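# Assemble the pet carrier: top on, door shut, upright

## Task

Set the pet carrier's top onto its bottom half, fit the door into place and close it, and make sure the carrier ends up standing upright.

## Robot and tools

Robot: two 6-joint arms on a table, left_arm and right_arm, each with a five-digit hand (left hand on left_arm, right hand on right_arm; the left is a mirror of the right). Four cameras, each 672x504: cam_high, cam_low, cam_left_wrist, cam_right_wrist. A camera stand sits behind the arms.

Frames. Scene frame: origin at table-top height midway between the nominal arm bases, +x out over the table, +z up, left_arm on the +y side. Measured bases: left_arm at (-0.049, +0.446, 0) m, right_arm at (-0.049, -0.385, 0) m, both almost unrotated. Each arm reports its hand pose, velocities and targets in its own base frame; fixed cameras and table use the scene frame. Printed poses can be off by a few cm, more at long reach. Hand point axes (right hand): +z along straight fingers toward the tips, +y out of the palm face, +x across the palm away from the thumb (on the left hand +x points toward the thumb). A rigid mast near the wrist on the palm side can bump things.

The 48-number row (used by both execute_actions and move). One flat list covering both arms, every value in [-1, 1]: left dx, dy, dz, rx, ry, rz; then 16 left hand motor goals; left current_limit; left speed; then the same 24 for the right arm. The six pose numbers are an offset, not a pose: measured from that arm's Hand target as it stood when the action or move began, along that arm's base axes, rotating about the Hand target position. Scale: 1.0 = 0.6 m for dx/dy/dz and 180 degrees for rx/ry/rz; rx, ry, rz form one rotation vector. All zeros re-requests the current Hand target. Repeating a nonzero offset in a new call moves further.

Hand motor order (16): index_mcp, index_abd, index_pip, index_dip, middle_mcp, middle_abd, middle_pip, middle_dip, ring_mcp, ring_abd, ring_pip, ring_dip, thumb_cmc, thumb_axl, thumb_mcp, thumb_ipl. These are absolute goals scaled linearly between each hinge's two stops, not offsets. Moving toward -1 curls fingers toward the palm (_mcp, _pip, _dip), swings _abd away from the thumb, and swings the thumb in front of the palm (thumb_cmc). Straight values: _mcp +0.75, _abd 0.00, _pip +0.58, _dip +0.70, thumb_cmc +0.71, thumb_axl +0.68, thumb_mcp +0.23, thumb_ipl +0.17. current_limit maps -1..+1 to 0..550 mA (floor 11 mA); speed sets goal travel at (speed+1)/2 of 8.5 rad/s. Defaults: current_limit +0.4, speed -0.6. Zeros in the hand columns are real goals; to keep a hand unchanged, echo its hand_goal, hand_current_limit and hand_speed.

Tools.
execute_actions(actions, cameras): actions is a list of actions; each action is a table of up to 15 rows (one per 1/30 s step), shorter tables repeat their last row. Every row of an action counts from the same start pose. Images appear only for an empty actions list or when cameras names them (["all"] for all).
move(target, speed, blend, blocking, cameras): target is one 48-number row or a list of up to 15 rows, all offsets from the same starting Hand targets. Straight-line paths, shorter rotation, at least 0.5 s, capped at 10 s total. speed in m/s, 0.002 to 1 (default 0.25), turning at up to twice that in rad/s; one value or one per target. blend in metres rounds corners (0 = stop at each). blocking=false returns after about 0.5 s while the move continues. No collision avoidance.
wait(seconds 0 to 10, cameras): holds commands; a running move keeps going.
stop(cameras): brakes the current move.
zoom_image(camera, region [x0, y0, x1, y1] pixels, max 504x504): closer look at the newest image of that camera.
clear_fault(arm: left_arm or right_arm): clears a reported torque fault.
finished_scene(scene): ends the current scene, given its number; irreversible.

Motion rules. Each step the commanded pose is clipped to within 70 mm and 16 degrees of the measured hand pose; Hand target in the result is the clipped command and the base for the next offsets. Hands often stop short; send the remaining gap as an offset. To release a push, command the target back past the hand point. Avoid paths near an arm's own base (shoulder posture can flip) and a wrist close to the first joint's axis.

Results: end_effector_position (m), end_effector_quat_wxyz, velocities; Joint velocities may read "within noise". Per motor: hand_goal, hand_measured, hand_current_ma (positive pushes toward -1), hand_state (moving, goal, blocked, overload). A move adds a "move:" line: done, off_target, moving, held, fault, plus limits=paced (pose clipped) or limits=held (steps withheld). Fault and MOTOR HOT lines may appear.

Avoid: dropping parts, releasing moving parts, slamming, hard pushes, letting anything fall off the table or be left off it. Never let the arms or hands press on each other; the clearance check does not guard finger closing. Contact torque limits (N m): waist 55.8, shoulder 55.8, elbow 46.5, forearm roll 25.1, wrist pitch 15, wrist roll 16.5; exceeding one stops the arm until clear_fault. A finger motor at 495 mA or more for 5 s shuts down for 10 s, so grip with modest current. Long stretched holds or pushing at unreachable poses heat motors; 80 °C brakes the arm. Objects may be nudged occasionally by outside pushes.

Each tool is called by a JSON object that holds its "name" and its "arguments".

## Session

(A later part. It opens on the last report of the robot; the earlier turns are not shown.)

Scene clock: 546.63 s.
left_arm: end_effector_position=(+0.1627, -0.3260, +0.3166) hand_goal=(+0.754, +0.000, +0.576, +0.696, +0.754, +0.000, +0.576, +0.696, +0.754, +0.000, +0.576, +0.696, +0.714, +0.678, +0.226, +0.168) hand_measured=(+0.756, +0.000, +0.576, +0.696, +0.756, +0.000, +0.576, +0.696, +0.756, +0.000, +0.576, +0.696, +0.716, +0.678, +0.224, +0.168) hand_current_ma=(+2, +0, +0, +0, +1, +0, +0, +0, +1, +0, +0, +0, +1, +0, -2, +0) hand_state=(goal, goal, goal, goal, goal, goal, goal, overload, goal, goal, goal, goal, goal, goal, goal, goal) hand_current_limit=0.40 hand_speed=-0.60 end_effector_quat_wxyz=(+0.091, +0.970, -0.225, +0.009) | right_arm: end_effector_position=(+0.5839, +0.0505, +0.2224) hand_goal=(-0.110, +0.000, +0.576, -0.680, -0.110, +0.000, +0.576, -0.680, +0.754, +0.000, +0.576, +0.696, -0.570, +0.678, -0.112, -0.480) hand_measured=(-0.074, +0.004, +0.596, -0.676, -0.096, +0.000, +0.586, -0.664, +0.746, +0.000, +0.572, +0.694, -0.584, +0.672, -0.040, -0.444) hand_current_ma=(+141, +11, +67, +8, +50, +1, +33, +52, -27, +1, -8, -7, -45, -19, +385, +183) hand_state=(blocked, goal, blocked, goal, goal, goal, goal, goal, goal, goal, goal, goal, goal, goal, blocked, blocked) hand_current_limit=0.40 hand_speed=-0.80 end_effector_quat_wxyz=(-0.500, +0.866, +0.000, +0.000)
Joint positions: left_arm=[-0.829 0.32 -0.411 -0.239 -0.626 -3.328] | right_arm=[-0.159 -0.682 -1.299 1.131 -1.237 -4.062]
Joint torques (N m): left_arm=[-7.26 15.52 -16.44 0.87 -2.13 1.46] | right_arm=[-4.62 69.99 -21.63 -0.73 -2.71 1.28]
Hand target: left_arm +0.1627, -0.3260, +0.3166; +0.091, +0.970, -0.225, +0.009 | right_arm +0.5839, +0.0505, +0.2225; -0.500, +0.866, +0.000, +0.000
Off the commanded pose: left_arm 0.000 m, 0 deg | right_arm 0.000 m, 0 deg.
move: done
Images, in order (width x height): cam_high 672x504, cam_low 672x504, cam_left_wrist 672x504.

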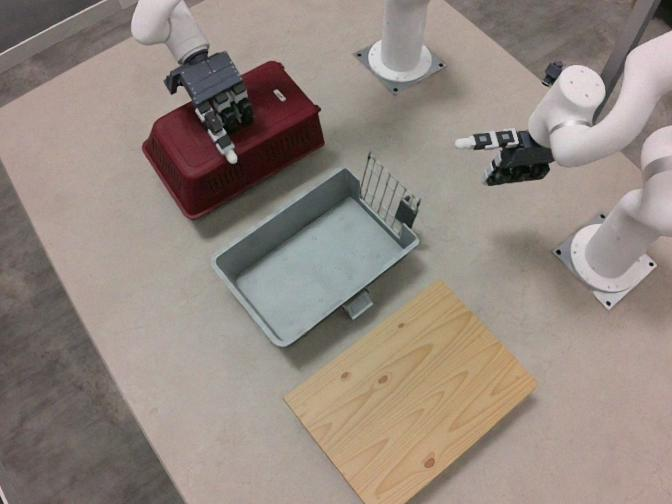

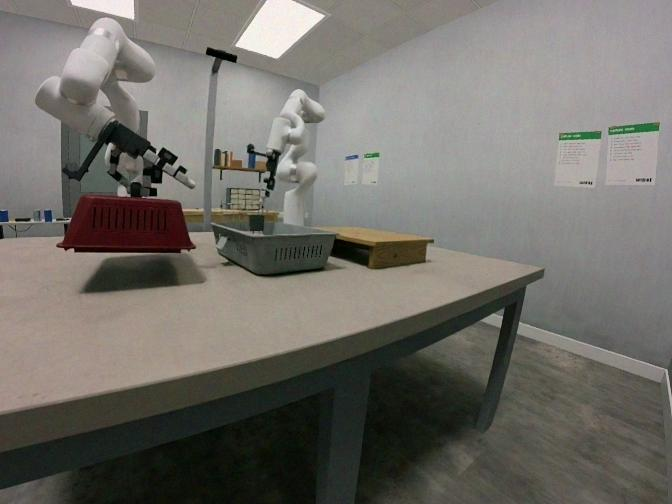

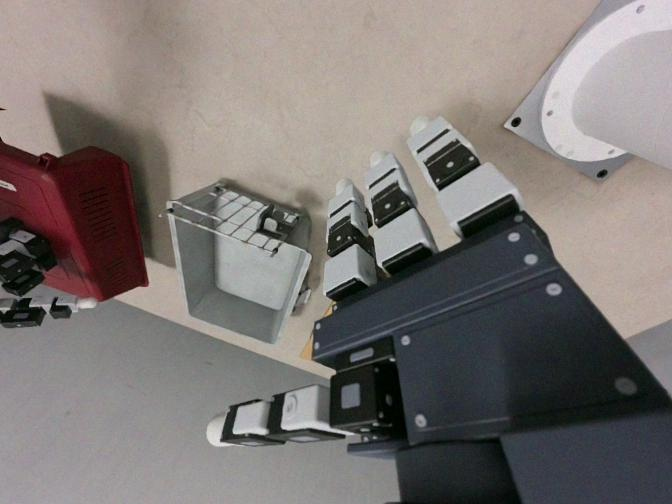

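{"name": "move", "arguments": {"target": [0,0,0,0,0,0, 0.754,0,0.576,0.696, 0.754,0,0.576,0.696, 0.754,0,0.576,0.696, 0.714,0.678,0.226,0.168, 0.4,-0.6, 0.0,0,0.3125,0,0,0, -0.11,0,0.576,-0.68, -0.11,0,0.576,-0.68, 0.753,0,0.576,0.696, -0.571,0.678,-0.112,-0.481, 0.4,-0.8], "cameras": ["cam_high","cam_low","cam_right_wrist"], "speed": 0.08}}

Scene clock: 552.70 s.
left_arm: end_effector_position=(+0.1627, -0.3260, +0.3166) hand_goal=(+0.754, +0.000, +0.576, +0.696, +0.754, +0.000, +0.576, +0.696, +0.754, +0.000, +0.576, +0.696, +0.714, +0.678, +0.226, +0.168) hand_measured=(+0.756, +0.000, +0.576, +0.696, +0.756, +0.000, +0.576, +0.696, +0.756, +0.000, +0.576, +0.696, +0.716, +0.678, +0.224, +0.168) hand_current_ma=(+2, +0, +0, +0, +1, +0, +0, +0, +1, +0, +0, +0, +1, +0, -2, +0) hand_state=(goal, goal, goal, goal, goal, goal, goal, overload, goal, goal, goal, goal, goal, goal, goal, goal) hand_current_limit=0.40 hand_speed=-0.60 end_effector_quat_wxyz=(+0.091, +0.970, -0.225, +0.009) | right_arm: end_effector_position=(+0.5839, +0.0505, +0.4099) hand_goal=(-0.110, +0.000, +0.576, -0.680, -0.110, +0.000, +0.576, -0.680, +0.754, +0.000, +0.576, +0.696, -0.570, +0.678, -0.112, -0.480) hand_measured=(-0.074, +0.004, +0.596, -0.676, -0.096, +0.000, +0.586, -0.664, +0.746, +0.000, +0.572, +0.694, -0.584, +0.672, -0.040, -0.444) hand_current_ma=(+141, +11, +67, +8, +50, +1, +33, +52, -27, +1, -8, -7, -45, -19, +385, +183) hand_state=(blocked, goal, blocked, goal, goal, goal, goal, goal, goal, goal, goal, goal, goal, goal, blocked, blocked) hand_current_limit=0.40 hand_speed=-0.80 end_effector_quat_wxyz=(-0.500, +0.866, +0.000, +0.000)
Joint positions: left_arm=[-0.829 0.32 -0.411 -0.239 -0.626 -3.328] | right_arm=[-0.159 -0.475 -1.445 1.05 -1.401 -3.739]
Joint torques (N m): left_arm=[-6.96 14.54 -16.95 1.11 -2.03 1.23] | right_arm=[-0.84 63.07 -24.39 -0.27 -2.43 1.3]
Hand target: left_arm +0.1627, -0.3260, +0.3166; +0.091, +0.970, -0.225, +0.009 | right_arm +0.5839, +0.0505, +0.4100; -0.500, +0.866, +0.000, +0.000
Off the commanded pose: left_arm 0.000 m, 0 deg | right_arm 0.000 m, 0 deg.
move: done
Images, in order (width x height): cam_high 672x504, cam_low 672x504, cam_right_wrist 672x504.

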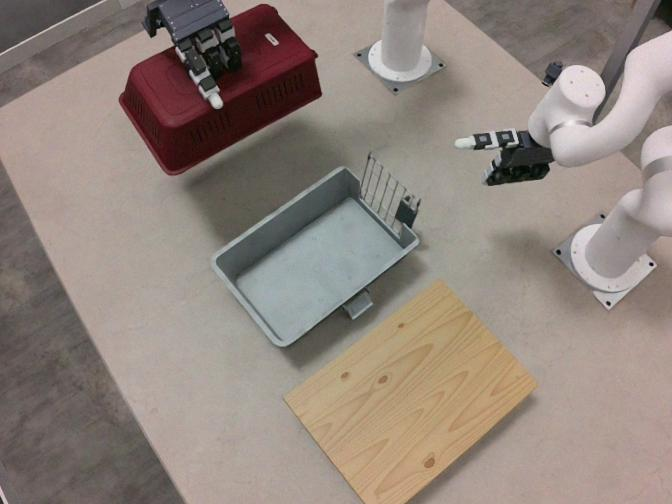

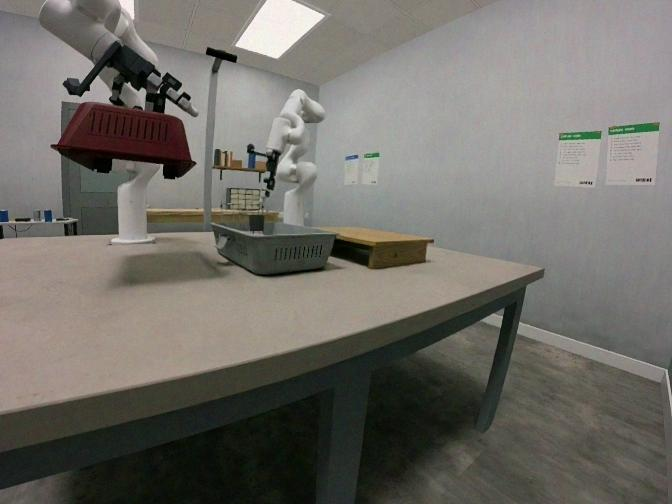

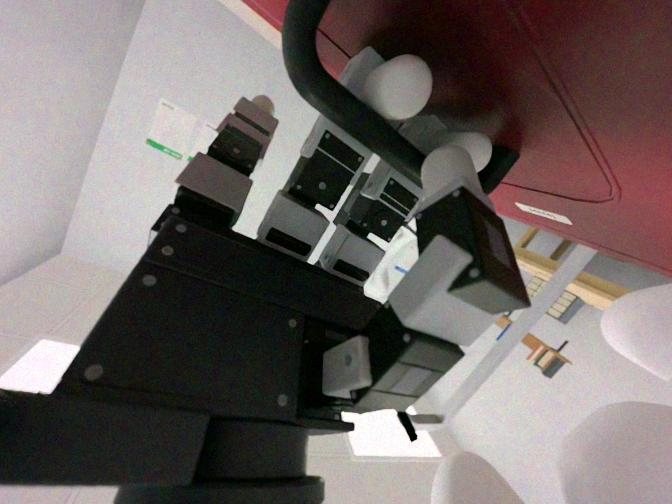

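{"name": "move", "arguments": {"target": [0,0,0,0,0,0, 0.754,0,0.576,0.696, 0.754,0,0.576,0.696, 0.754,0,0.576,0.696, 0.714,0.678,0.226,0.168, 0.4,-0.6, 0.07,0.68,0,0,0,0, -0.11,0,0.576,-0.68, -0.11,0,0.576,-0.68, 0.753,0,0.576,0.696, -0.571,0.678,-0.112,-0.481, 0.4,-0.8], "cameras": ["cam_high","cam_low","cam_left_wrist"], "speed": 0.1}}

Scene clock: 561.60 s.
left_arm: end_effector_position=(+0.1627, -0.3260, +0.3166) hand_goal=(+0.754, +0.000, +0.576, +0.696, +0.754, +0.000, +0.576, +0.696, +0.754, +0.000, +0.576, +0.696, +0.714, +0.678, +0.226, +0.168) hand_measured=(+0.756, +0.000, +0.576, +0.696, +0.756, +0.000, +0.576, +0.696, +0.756, +0.000, +0.576, +0.696, +0.716, +0.678, +0.224, +0.168) hand_current_ma=(+2, +0, +0, +0, +1, +0, +0, +0, +1, +0, +0, +0, +1, +0, -2, +0) hand_state=(goal, goal, goal, goal, goal, goal, goal, overload, goal, goal, goal, goal, goal, goal, goal, goal) hand_current_limit=0.40 hand_speed=-0.60 end_effector_quat_wxyz=(+0.091, +0.970, -0.225, +0.009) | right_arm: end_effector_position=(+0.6260, +0.4585, +0.4100) hand_goal=(-0.110, +0.000, +0.576, -0.680, -0.110, +0.000, +0.576, -0.680, +0.754, +0.000, +0.576, +0.696, -0.570, +0.678, -0.112, -0.480) hand_measured=(-0.074, +0.004, +0.596, -0.676, -0.094, +0.000, +0.586, -0.664, +0.746, +0.000, +0.572, +0.694, -0.584, +0.672, -0.054, -0.448) hand_current_ma=(+142, +11, +69, +14, +53, +1, +33, +52, -27, +1, -8, -7, -45, -19, +300, +162) hand_state=(blocked, goal, blocked, goal, goal, goal, goal, goal, goal, goal, goal, goal, goal, goal, moving, blocked) hand_current_limit=0.40 hand_speed=-0.80 end_effector_quat_wxyz=(-0.500, +0.866, +0.000, +0.000)
Joint positions: left_arm=[-0.829 0.32 -0.411 -0.239 -0.626 -3.328] | right_arm=[0.446 -0.767 -1.885 1.219 -0.983 -3.364]
Joint torques (N m): left_arm=[-5.07 14.99 -18.07 1.47 -2.02 1.21] | right_arm=[14.2 47.78 -25.28 -0.53 1.17 1.3]
Hand target: left_arm +0.1627, -0.3260, +0.3166; +0.091, +0.970, -0.225, +0.009 | right_arm +0.6259, +0.4585, +0.4100; -0.500, +0.866, +0.000, +0.000
Off the commanded pose: left_arm 0.000 m, 0 deg | right_arm 0.000 m, 0 deg.
move: done
Images, in order (width x height): cam_high 672x504, cam_low 672x504, cam_left_wrist 672x504.

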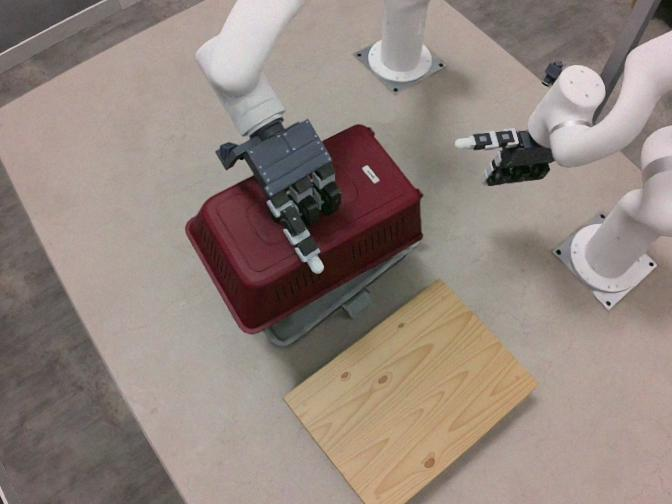

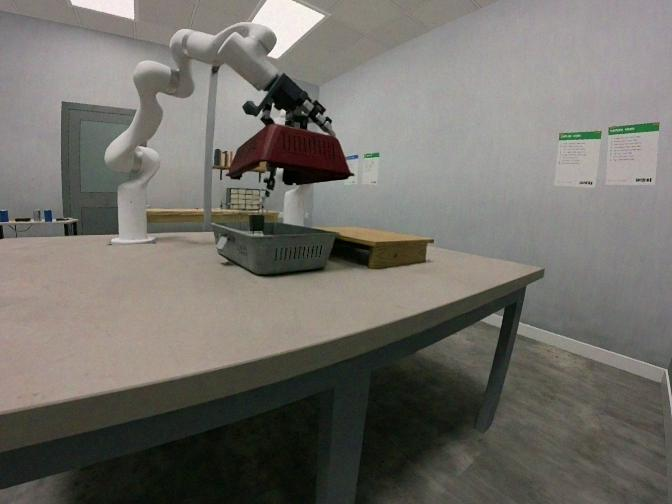

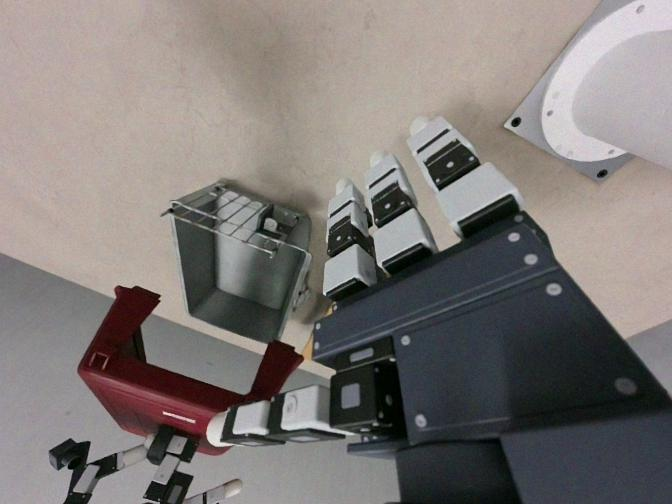

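{"name": "zoom_image", "arguments": {"camera": "cam_left_wrist", "region": [50, 150, 350, 450]}}

{"name": "zoom_image", "arguments": {"camera": "cam_low", "region": [190, 100, 390, 300]}}

{"name": "zoom_image", "arguments": {"camera": "cam_high", "region": [170, 110, 450, 370]}}

Scaled by 1.680 from the camera's 672x504 image, which has a finer 960x720 frame.

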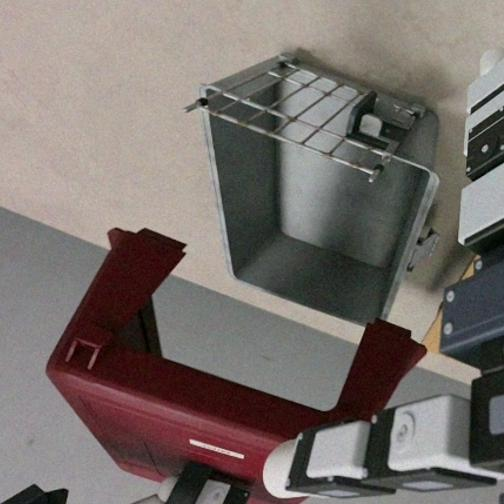

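Scaled by 2.520 from the camera's 672x504 image, which has a finer 960x720 frame.

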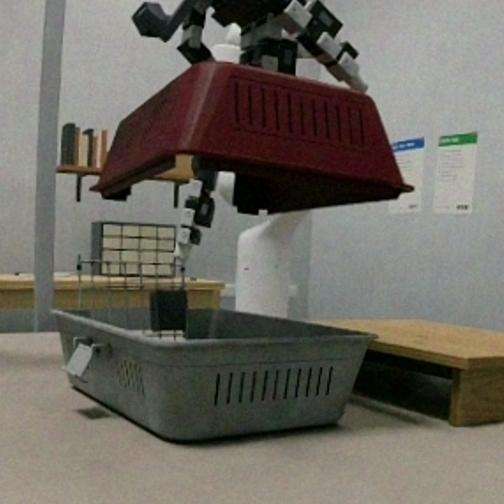

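Scaled by 1.800 from the camera's 672x504 image, which has a finer 960x720 frame.

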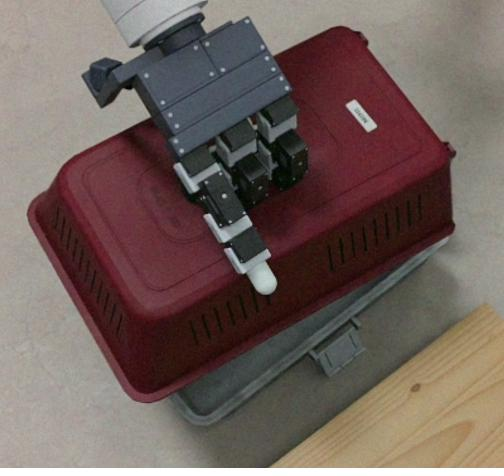

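{"name": "zoom_image", "arguments": {"camera": "cam_low", "region": [215, 110, 365, 210]}}

{"name": "zoom_image", "arguments": {"camera": "cam_low", "region": [200, 200, 350, 300]}}

Scaled by 3.360 from the camera's 672x504 image, which has a finer 960x720 frame.

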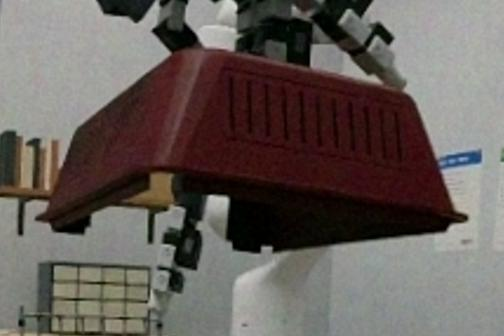

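Scaled by 3.360 from the camera's 672x504 image, which has a finer 960x720 frame.

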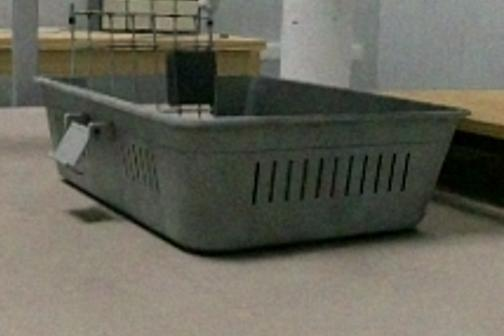

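{"name": "move", "arguments": {"target": [0,0,0,0,0,0, 0.754,0,0.576,0.696, 0.754,0,0.576,0.696, 0.754,0,0.576,0.696, 0.714,0.678,0.226,0.168, 0.4,-0.6, 0.0,0,0,0.028,0,0.047, -0.11,0,0.576,-0.68, -0.11,0,0.576,-0.68, 0.753,0,0.576,0.696, -0.571,0.678,-0.112,-0.481, 0.4,-0.8], "cameras": ["cam_high","cam_low","cam_left_wrist"], "speed": 0.1}}

{"name": "zoom_image", "arguments": {"camera": "cam_low", "region": [215, 110, 365, 210]}}

{"name": "zoom_image", "arguments": {"camera": "cam_high", "region": [170, 110, 450, 370]}}

{"name": "zoom_image", "arguments": {"camera": "cam_left_wrist", "region": [50, 150, 350, 450]}}

Scene clock: 615.80 s.
left_arm: end_effector_position=(+0.1627, -0.3260, +0.3166) hand_goal=(+0.754, +0.000, +0.576, +0.696, +0.754, +0.000, +0.576, +0.696, +0.754, +0.000, +0.576, +0.696, +0.714, +0.678, +0.226, +0.168) hand_measured=(+0.756, +0.000, +0.576, +0.696, +0.756, +0.000, +0.576, +0.696, +0.756, +0.000, +0.576, +0.696, +0.716, +0.678, +0.224, +0.168) hand_current_ma=(+2, +0, +0, +0, +1, +0, +0, +0, +1, +0, +0, +0, +1, +0, -2, +0) hand_state=(goal, goal, goal, goal, goal, goal, goal, overload, goal, goal, goal, goal, goal, goal, goal, goal) hand_current_limit=0.40 hand_speed=-0.60 end_effector_quat_wxyz=(+0.091, +0.970, -0.225, +0.009) | right_arm: end_effector_position=(+0.6259, +0.4585, +0.4100) hand_goal=(-0.110, +0.000, +0.576, -0.680, -0.110, +0.000, +0.576, -0.680, +0.754, +0.000, +0.576, +0.696, -0.570, +0.678, -0.112, -0.480) hand_measured=(-0.074, +0.004, +0.596, -0.674, -0.092, +0.000, +0.586, -0.664, +0.746, +0.000, +0.572, +0.694, -0.582, +0.672, -0.060, -0.452) hand_current_ma=(+142, +11, +69, +14, +62, +1, +33, +49, -27, +1, -8, -7, -41, -19, +266, +134) hand_state=(blocked, goal, blocked, goal, goal, goal, goal, goal, goal, goal, goal, goal, goal, goal, blocked, blocked) hand_current_limit=0.40 hand_speed=-0.80 end_effector_quat_wxyz=(-0.536, +0.841, +0.064, -0.037)
Joint positions: left_arm=[-0.829 0.32 -0.411 -0.239 -0.626 -3.328] | right_arm=[0.42 -0.825 -1.949 1.266 -1.155 -3.468]
Joint torques (N m): left_arm=[-6.39 15.02 -18.36 1.55 -1.95 1.29] | right_arm=[-11.73 49.4 -25.09 3.24 -2.18 -0.9]
Hand target: left_arm +0.1627, -0.3260, +0.3166; +0.091, +0.970, -0.225, +0.009 | right_arm +0.6259, +0.4585, +0.4100; -0.536, +0.841, +0.064, -0.037
Off the commanded pose: left_arm 0.000 m, 0 deg | right_arm 0.000 m, 0 deg.
move: done
Images, in order (width x height): cam_high 672x504, cam_low 672x504, cam_left_wrist 672x504.

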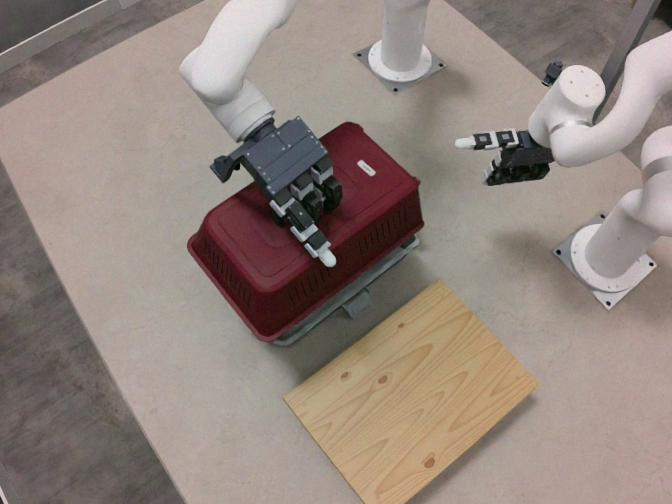

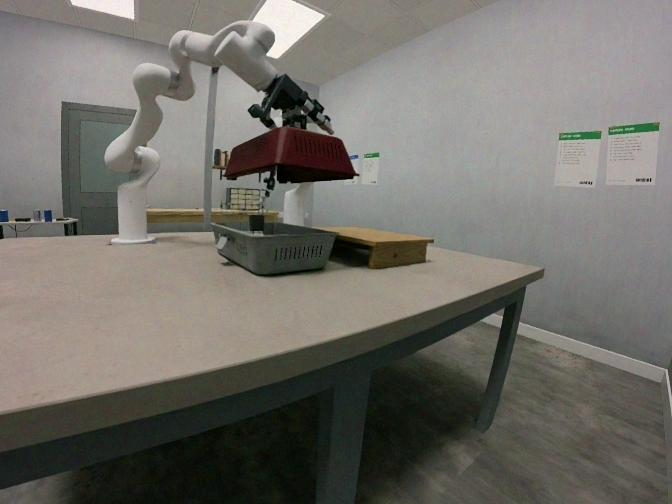

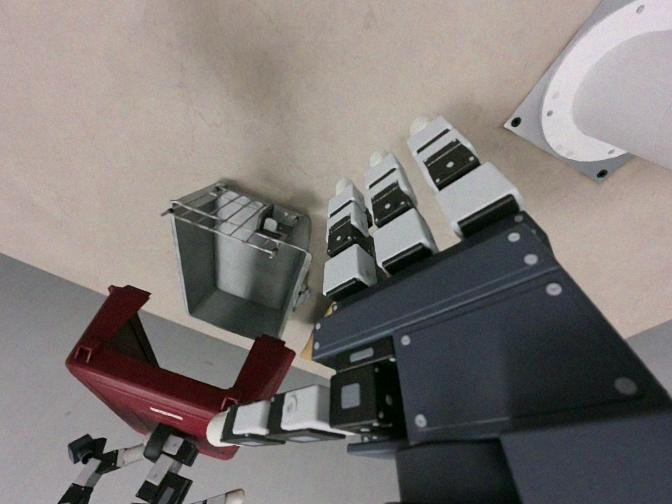

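Scaled by 3.360 from the camera's 672x504 image, which has a finer 960x720 frame.

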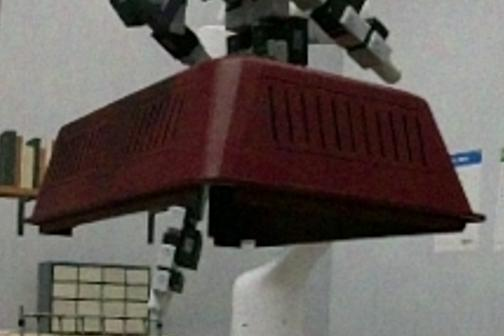

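Scaled by 1.800 from the camera's 672x504 image, which has a finer 960x720 frame.

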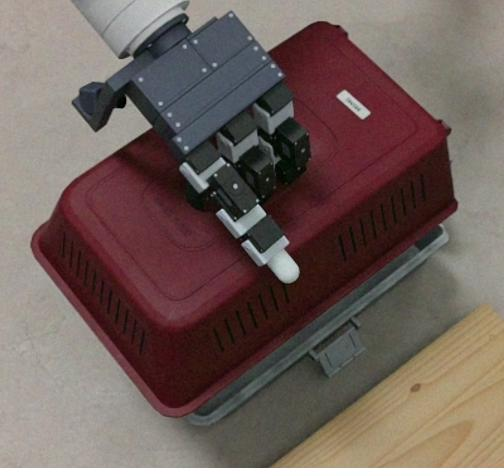

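Scaled by 1.680 from the camera's 672x504 image, which has a finer 960x720 frame.

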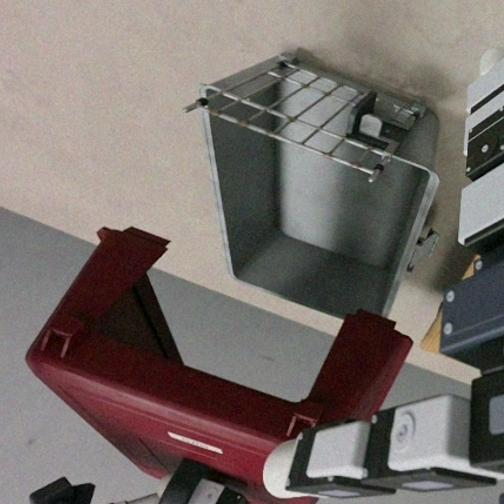

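{"name": "move", "arguments": {"target": [0,0,0,0,0,0, 0.754,0,0.576,0.696, 0.754,0,0.576,0.696, 0.754,0,0.576,0.696, 0.714,0.678,0.226,0.168, 0.4,-0.6, -0.025,-0.033,-0.1,0.018,0,0.0, -0.11,0,0.576,-0.68, -0.11,0,0.576,-0.68, 0.753,0,0.576,0.696, -0.571,0.678,-0.112,-0.481, 0.4,-0.8], "cameras": ["cam_high","cam_low","cam_left_wrist"], "speed": 0.08}}

{"name": "zoom_image", "arguments": {"camera": "cam_low", "region": [200, 120, 370, 290]}}

{"name": "zoom_image", "arguments": {"camera": "cam_high", "region": [170, 110, 450, 370]}}

{"name": "zoom_image", "arguments": {"camera": "cam_left_wrist", "region": [50, 150, 350, 450]}}

Scene clock: 661.57 s.
left_arm: end_effector_position=(+0.1627, -0.3260, +0.3166) hand_goal=(+0.754, +0.000, +0.576, +0.696, +0.754, +0.000, +0.576, +0.696, +0.754, +0.000, +0.576, +0.696, +0.714, +0.678, +0.226, +0.168) hand_measured=(+0.756, +0.000, +0.576, +0.696, +0.756, +0.000, +0.576, +0.696, +0.756, +0.000, +0.576, +0.696, +0.716, +0.678, +0.224, +0.168) hand_current_ma=(+2, +0, +0, +0, +1, +0, +0, +0, +1, +0, +0, +0, +1, +0, -2, +0) hand_state=(goal, goal, goal, goal, goal, goal, goal, overload, goal, goal, goal, goal, goal, goal, goal, goal) hand_current_limit=0.40 hand_speed=-0.60 end_effector_quat_wxyz=(+0.091, +0.970, -0.225, +0.009) | right_arm: end_effector_position=(+0.6110, +0.4387, +0.3500) hand_goal=(-0.110, +0.000, +0.576, -0.680, -0.110, +0.000, +0.576, -0.680, +0.754, +0.000, +0.576, +0.696, -0.570, +0.678, -0.112, -0.480) hand_measured=(-0.074, +0.004, +0.596, -0.674, -0.092, +0.000, +0.586, -0.666, +0.746, +0.000, +0.572, +0.694, -0.582, +0.672, -0.060, -0.454) hand_current_ma=(+141, +11, +69, +15, +62, +1, +33, +47, -28, +1, -8, -7, -41, -19, +266, +121) hand_state=(blocked, goal, blocked, goal, goal, goal, goal, goal, goal, goal, goal, goal, goal, goal, blocked, blocked) hand_current_limit=0.40 hand_speed=-0.80 end_effector_quat_wxyz=(-0.560, +0.825, +0.065, -0.035)
Joint positions: left_arm=[-0.829 0.32 -0.411 -0.239 -0.626 -3.328] | right_arm=[0.391 -0.79 -1.735 1.388 -1.156 -3.695]
Joint torques (N m): left_arm=[-6.1 15.27 -18.24 0.95 -2.05 1.29] | right_arm=[-12.19 76.23 -15.45 2.87 -2.42 -0.82]
Hand target: left_arm +0.1627, -0.3260, +0.3166; +0.091, +0.970, -0.225, +0.009 | right_arm +0.6109, +0.4387, +0.3500; -0.560, +0.825, +0.065, -0.035
Off the commanded pose: left_arm 0.000 m, 0 deg | right_arm 0.000 m, 0 deg.
move: done
Images, in order (width x height): cam_high 672x504, cam_low 672x504, cam_left_wrist 672x504.

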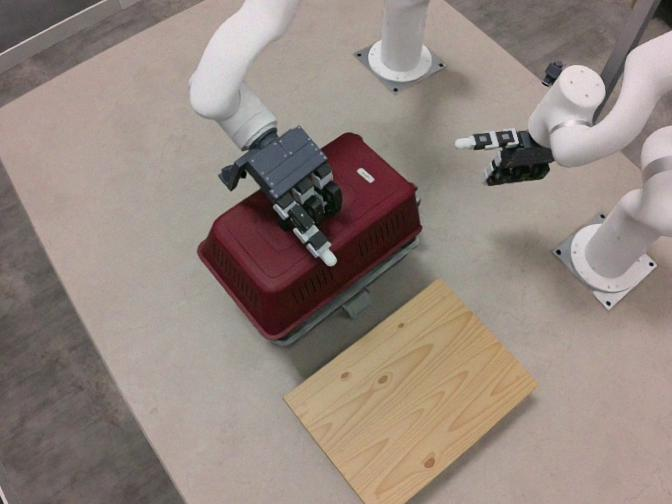

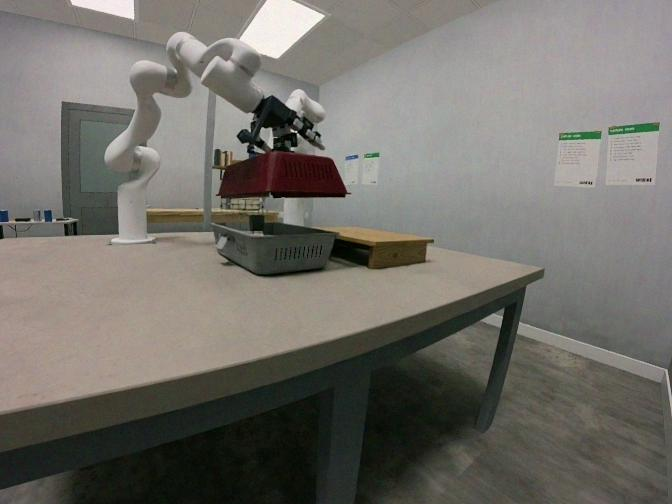

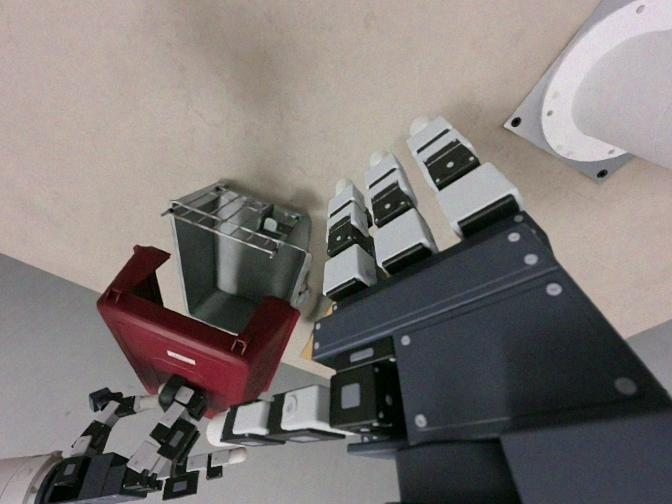

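Scaled by 2.965 from the camera's 672x504 image, which has a finer 960x720 frame.

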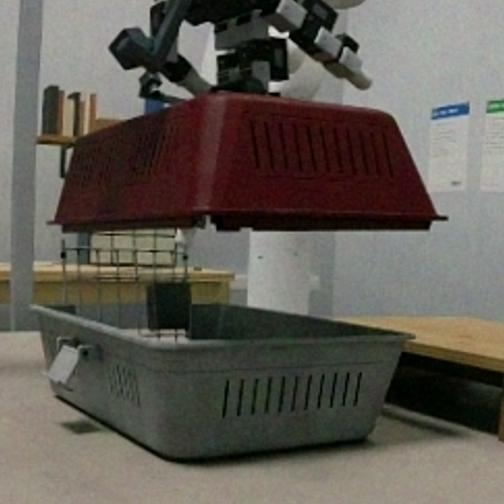

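Scaled by 1.800 from the camera's 672x504 image, which has a finer 960x720 frame.

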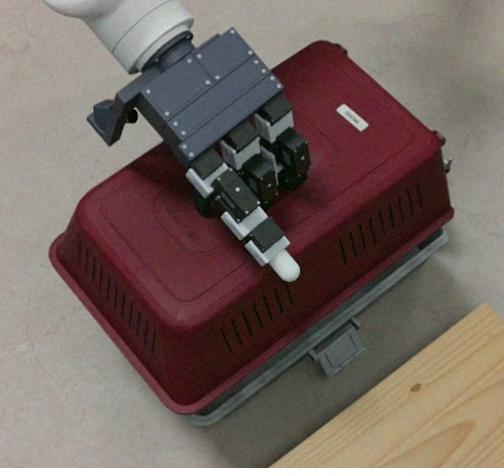

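Scaled by 1.680 from the camera's 672x504 image, which has a finer 960x720 frame.

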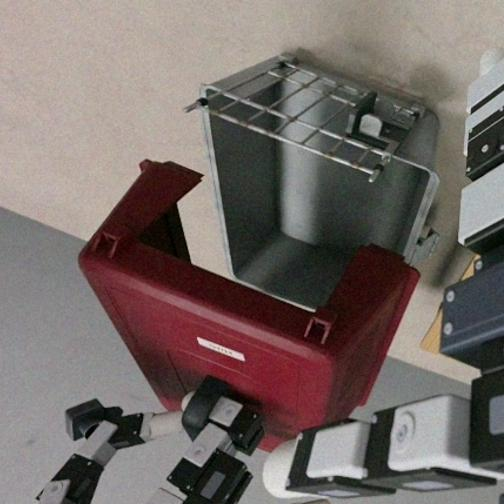

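{"name": "zoom_image", "arguments": {"camera": "cam_low", "region": [205, 170, 285, 240]}}

{"name": "zoom_image", "arguments": {"camera": "cam_left_wrist", "region": [90, 170, 230, 310]}}

{"name": "zoom_image", "arguments": {"camera": "cam_left_wrist", "region": [200, 200, 340, 340]}}

Scaled by 6.300 from the camera's 672x504 image, which has a finer 960x720 frame.

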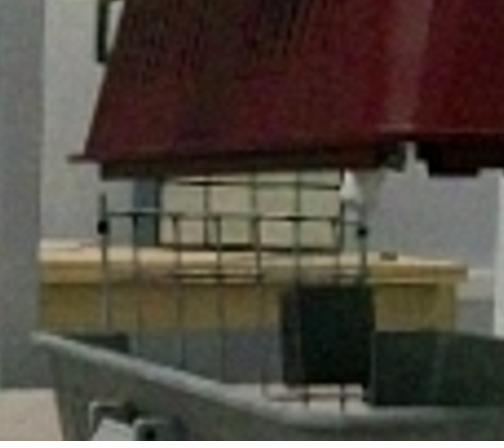

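Scaled by 3.600 from the camera's 672x504 image, which has a finer 960x720 frame.

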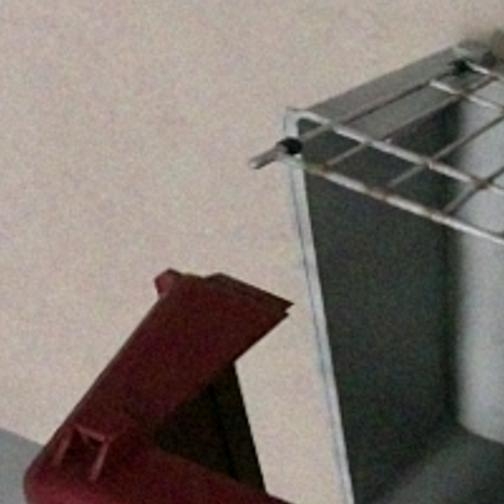

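Scaled by 3.600 from the camera's 672x504 image, which has a finer 960x720 frame.

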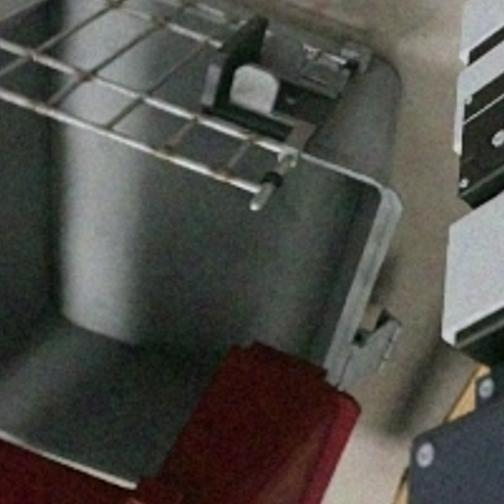

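{"name": "move", "arguments": {"target": [0,0,0,0,0,0, 0.754,0,0.576,0.696, 0.754,0,0.576,0.696, 0.754,0,0.576,0.696, 0.714,0.678,0.226,0.168, 0.4,-0.6, 0,0,0.1,0,0,0.0, -0.11,0,0.576,-0.68, -0.11,0,0.576,-0.68, 0.753,0,0.576,0.696, -0.571,0.678,-0.112,-0.481, 0.4,-0.8], "cameras": ["cam_high","cam_low","cam_left_wrist"], "speed": 0.15}}

{"name": "zoom_image", "arguments": {"camera": "cam_left_wrist", "region": [60, 220, 200, 360]}}

{"name": "zoom_image", "arguments": {"camera": "cam_left_wrist", "region": [200, 240, 340, 380]}}

Scene clock: 722.57 s.
left_arm: end_effector_position=(+0.1627, -0.3260, +0.3166) hand_goal=(+0.754, +0.000, +0.576, +0.696, +0.754, +0.000, +0.576, +0.696, +0.754, +0.000, +0.576, +0.696, +0.714, +0.678, +0.226, +0.168) hand_measured=(+0.756, +0.000, +0.576, +0.696, +0.756, +0.000, +0.576, +0.696, +0.756, +0.000, +0.576, +0.696, +0.716, +0.678, +0.224, +0.168) hand_current_ma=(+2, +0, +0, +0, +1, +0, +0, +0, +1, +0, +0, +0, +1, +0, -2, +0) hand_state=(goal, goal, goal, goal, goal, goal, goal, overload, goal, goal, goal, goal, goal, goal, goal, goal) hand_current_limit=0.40 hand_speed=-0.60 end_effector_quat_wxyz=(+0.091, +0.970, -0.225, +0.009) | right_arm: end_effector_position=(+0.6109, +0.4387, +0.4099) hand_goal=(-0.110, +0.000, +0.576, -0.680, -0.110, +0.000, +0.576, -0.680, +0.754, +0.000, +0.576, +0.696, -0.570, +0.678, -0.112, -0.480) hand_measured=(-0.074, +0.004, +0.596, -0.674, -0.092, +0.000, +0.586, -0.666, +0.744, +0.000, +0.572, +0.694, -0.582, +0.672, -0.060, -0.454) hand_current_ma=(+141, +11, +69, +16, +62, +1, +33, +43, -29, +1, -8, -7, -41, -19, +266, +120) hand_state=(blocked, goal, blocked, goal, goal, goal, goal, goal, goal, goal, goal, goal, goal, goal, blocked, blocked) hand_current_limit=0.40 hand_speed=-0.80 end_effector_quat_wxyz=(-0.560, +0.825, +0.065, -0.036)
Joint positions: left_arm=[-0.829 0.32 -0.411 -0.239 -0.626 -3.328] | right_arm=[0.391 -0.749 -1.805 1.341 -1.179 -3.577]
Joint torques (N m): left_arm=[-5.78 13.63 -19.15 0.91 -1.98 1.37] | right_arm=[-11.54 74.73 -25.07 -0.41 -2.37 1.18]
Hand target: left_arm +0.1627, -0.3260, +0.3166; +0.091, +0.970, -0.225, +0.009 | right_arm +0.6109, +0.4387, +0.4100; -0.560, +0.825, +0.065, -0.035
Off the commanded pose: left_arm 0.000 m, 0 deg | right_arm 0.000 m, 0 deg.
move: done
Images, in order (width x height): cam_high 672x504, cam_low 672x504, cam_left_wrist 672x504.

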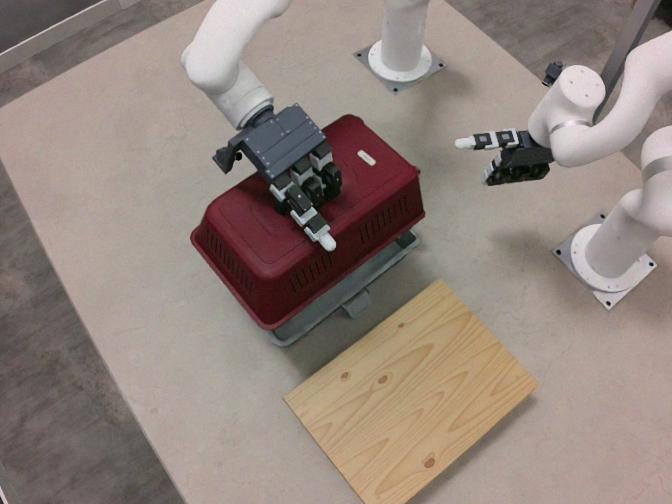

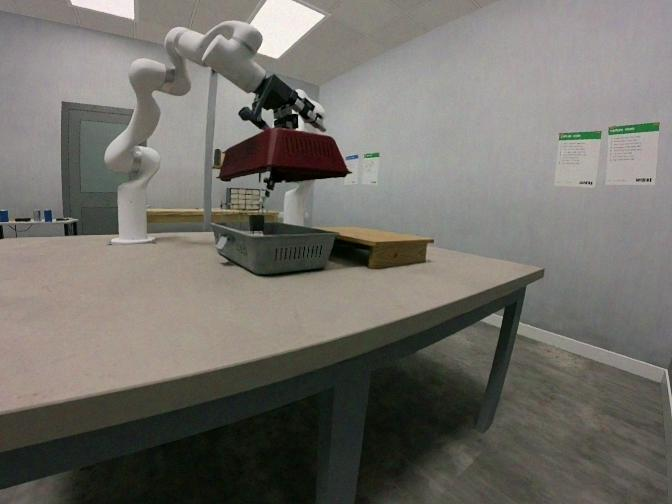

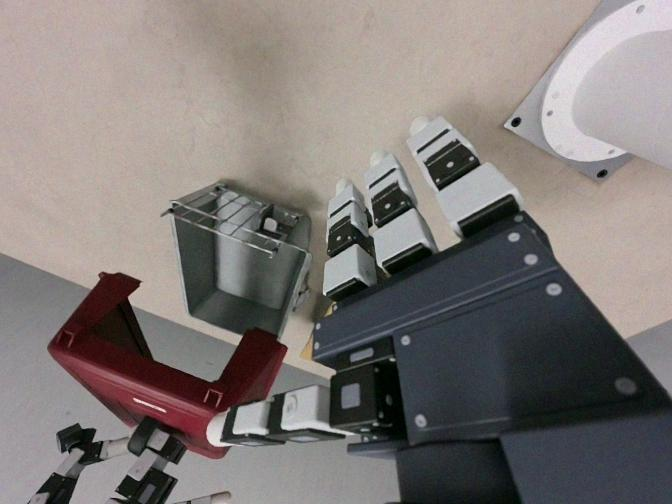

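Scaled by 3.600 from the camera's 672x504 image, which has a finer 960x720 frame.

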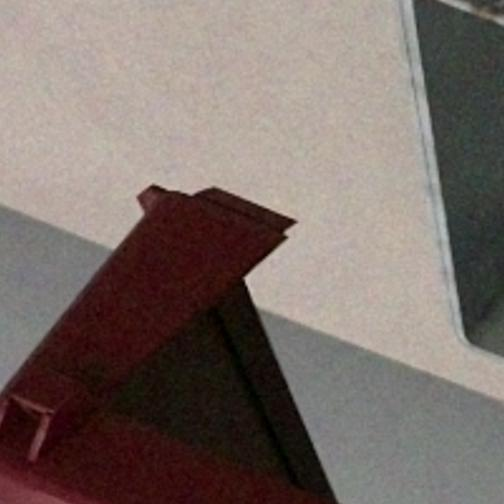

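Scaled by 3.600 from the camera's 672x504 image, which has a finer 960x720 frame.

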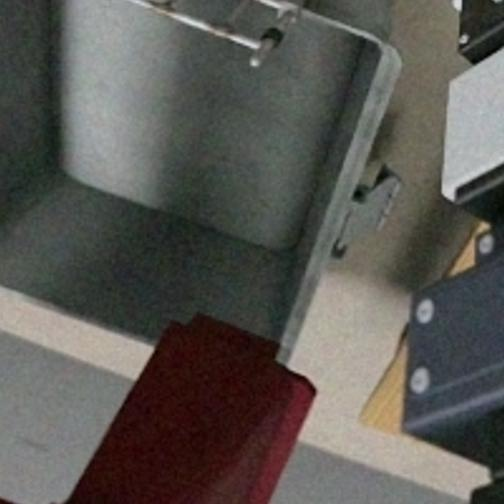

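{"name": "move", "arguments": {"target": [0,0,0,0,0,0, 0.754,0,0.576,0.696, 0.754,0,0.576,0.696, 0.754,0,0.576,0.696, 0.714,0.678,0.226,0.168, 0.4,-0.6, -0.033,-0.03,-0.09,-0.004,0,0.0, -0.11,0,0.576,-0.68, -0.11,0,0.576,-0.68, 0.753,0,0.576,0.696, -0.571,0.678,-0.112,-0.481, 0.4,-0.8], "cameras": ["cam_high","cam_low","cam_left_wrist"], "speed": 0.1}}

{"name": "zoom_image", "arguments": {"camera": "cam_low", "region": [200, 120, 370, 290]}}

{"name": "zoom_image", "arguments": {"camera": "cam_low", "region": [205, 170, 285, 240]}}

{"name": "zoom_image", "arguments": {"camera": "cam_high", "region": [170, 110, 450, 370]}}

{"name": "zoom_image", "arguments": {"camera": "cam_left_wrist", "region": [90, 170, 230, 310]}}

{"name": "zoom_image", "arguments": {"camera": "cam_left_wrist", "region": [200, 200, 340, 340]}}

Scene clock: 740.17 s.
left_arm: end_effector_position=(+0.1627, -0.3260, +0.3166) hand_goal=(+0.754, +0.000, +0.576, +0.696, +0.754, +0.000, +0.576, +0.696, +0.754, +0.000, +0.576, +0.696, +0.714, +0.678, +0.226, +0.168) hand_measured=(+0.756, +0.000, +0.576, +0.696, +0.756, +0.000, +0.576, +0.696, +0.756, +0.000, +0.576, +0.696, +0.716, +0.678, +0.224, +0.168) hand_current_ma=(+2, +0, +0, +0, +1, +0, +0, +0, +1, +0, +0, +0, +1, +0, -2, +0) hand_state=(goal, goal, goal, goal, goal, goal, goal, overload, goal, goal, goal, goal, goal, goal, goal, goal) hand_current_limit=0.40 hand_speed=-0.60 end_effector_quat_wxyz=(+0.091, +0.970, -0.225, +0.009) | right_arm: end_effector_position=(+0.5912, +0.4207, +0.3560) hand_goal=(-0.110, +0.000, +0.576, -0.680, -0.110, +0.000, +0.576, -0.680, +0.754, +0.000, +0.576, +0.696, -0.570, +0.678, -0.112, -0.480) hand_measured=(-0.074, +0.004, +0.596, -0.674, -0.092, +0.000, +0.586, -0.668, +0.744, +0.000, +0.572, +0.694, -0.582, +0.672, -0.060, -0.456) hand_current_ma=(+140, +10, +69, +16, +62, +1, +33, +38, -29, +1, -8, -7, -41, -19, +266, +116) hand_state=(blocked, goal, blocked, goal, goal, goal, goal, goal, goal, goal, goal, goal, goal, goal, blocked, blocked) hand_current_limit=0.40 hand_speed=-0.80 end_effector_quat_wxyz=(-0.555, +0.829, +0.065, -0.036)
Joint positions: left_arm=[-0.829 0.32 -0.411 -0.239 -0.626 -3.328] | right_arm=[0.381 -0.717 -1.636 1.382 -1.153 -3.719]
Joint torques (N m): left_arm=[-3.98 14.49 -19.6 1.24 -1.96 1.36] | right_arm=[-12.32 73.8 -15.13 3.03 0.78 -0.93]
Hand target: left_arm +0.1627, -0.3260, +0.3166; +0.091, +0.970, -0.225, +0.009 | right_arm +0.5911, +0.4207, +0.3560; -0.555, +0.829, +0.065, -0.036
Off the commanded pose: left_arm 0.000 m, 0 deg | right_arm 0.000 m, 0 deg.
move: done
Images, in order (width x height): cam_high 672x504, cam_low 672x504, cam_left_wrist 672x504.

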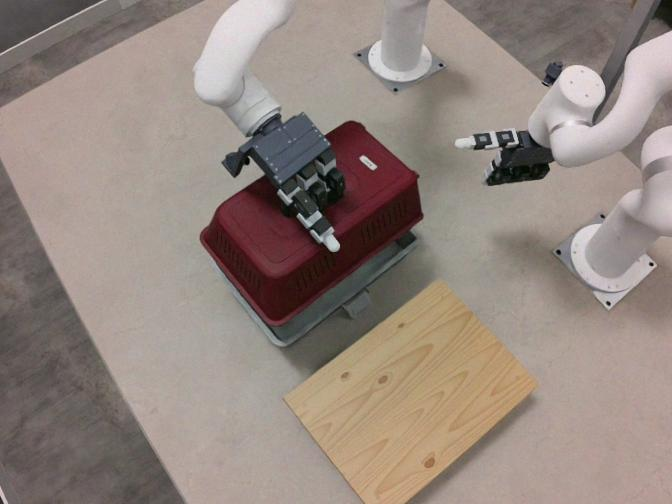

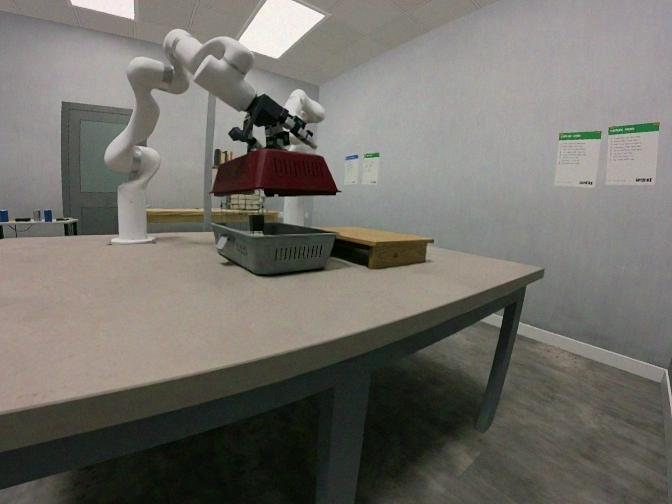

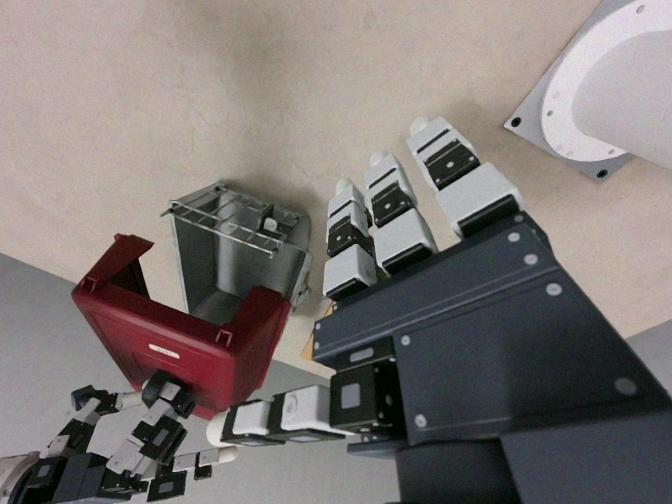

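Scaled by 2.965 from the camera's 672x504 image, which has a finer 960x720 frame.

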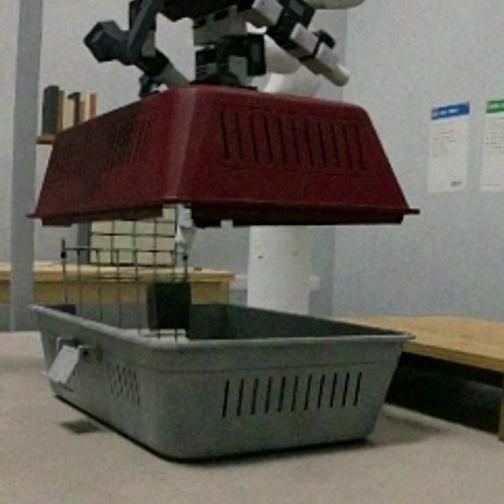

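Scaled by 6.300 from the camera's 672x504 image, which has a finer 960x720 frame.

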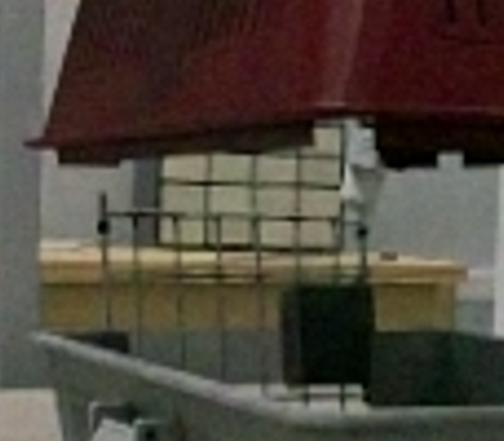

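Scaled by 1.800 from the camera's 672x504 image, which has a finer 960x720 frame.

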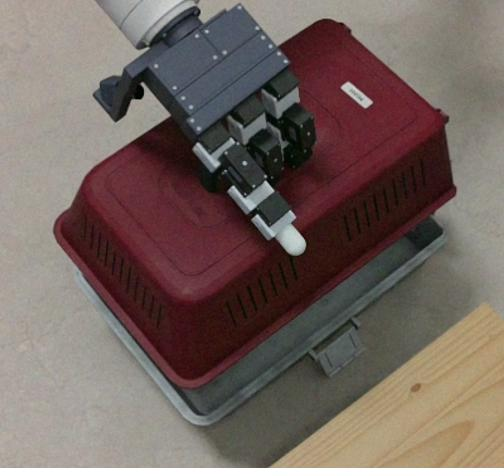

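Scaled by 3.600 from the camera's 672x504 image, which has a finer 960x720 frame.

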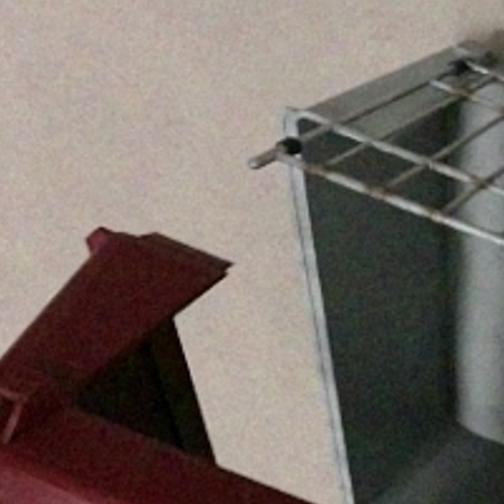

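Scaled by 3.600 from the camera's 672x504 image, which has a finer 960x720 frame.

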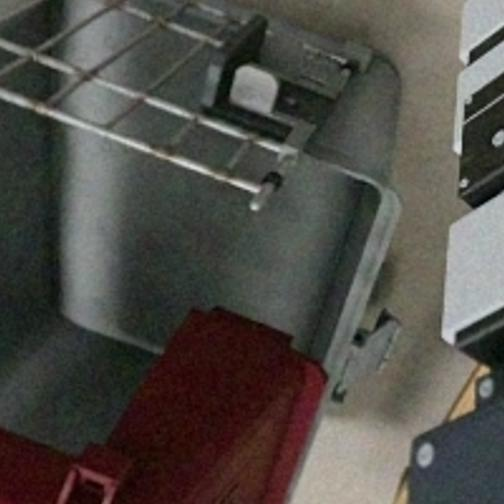

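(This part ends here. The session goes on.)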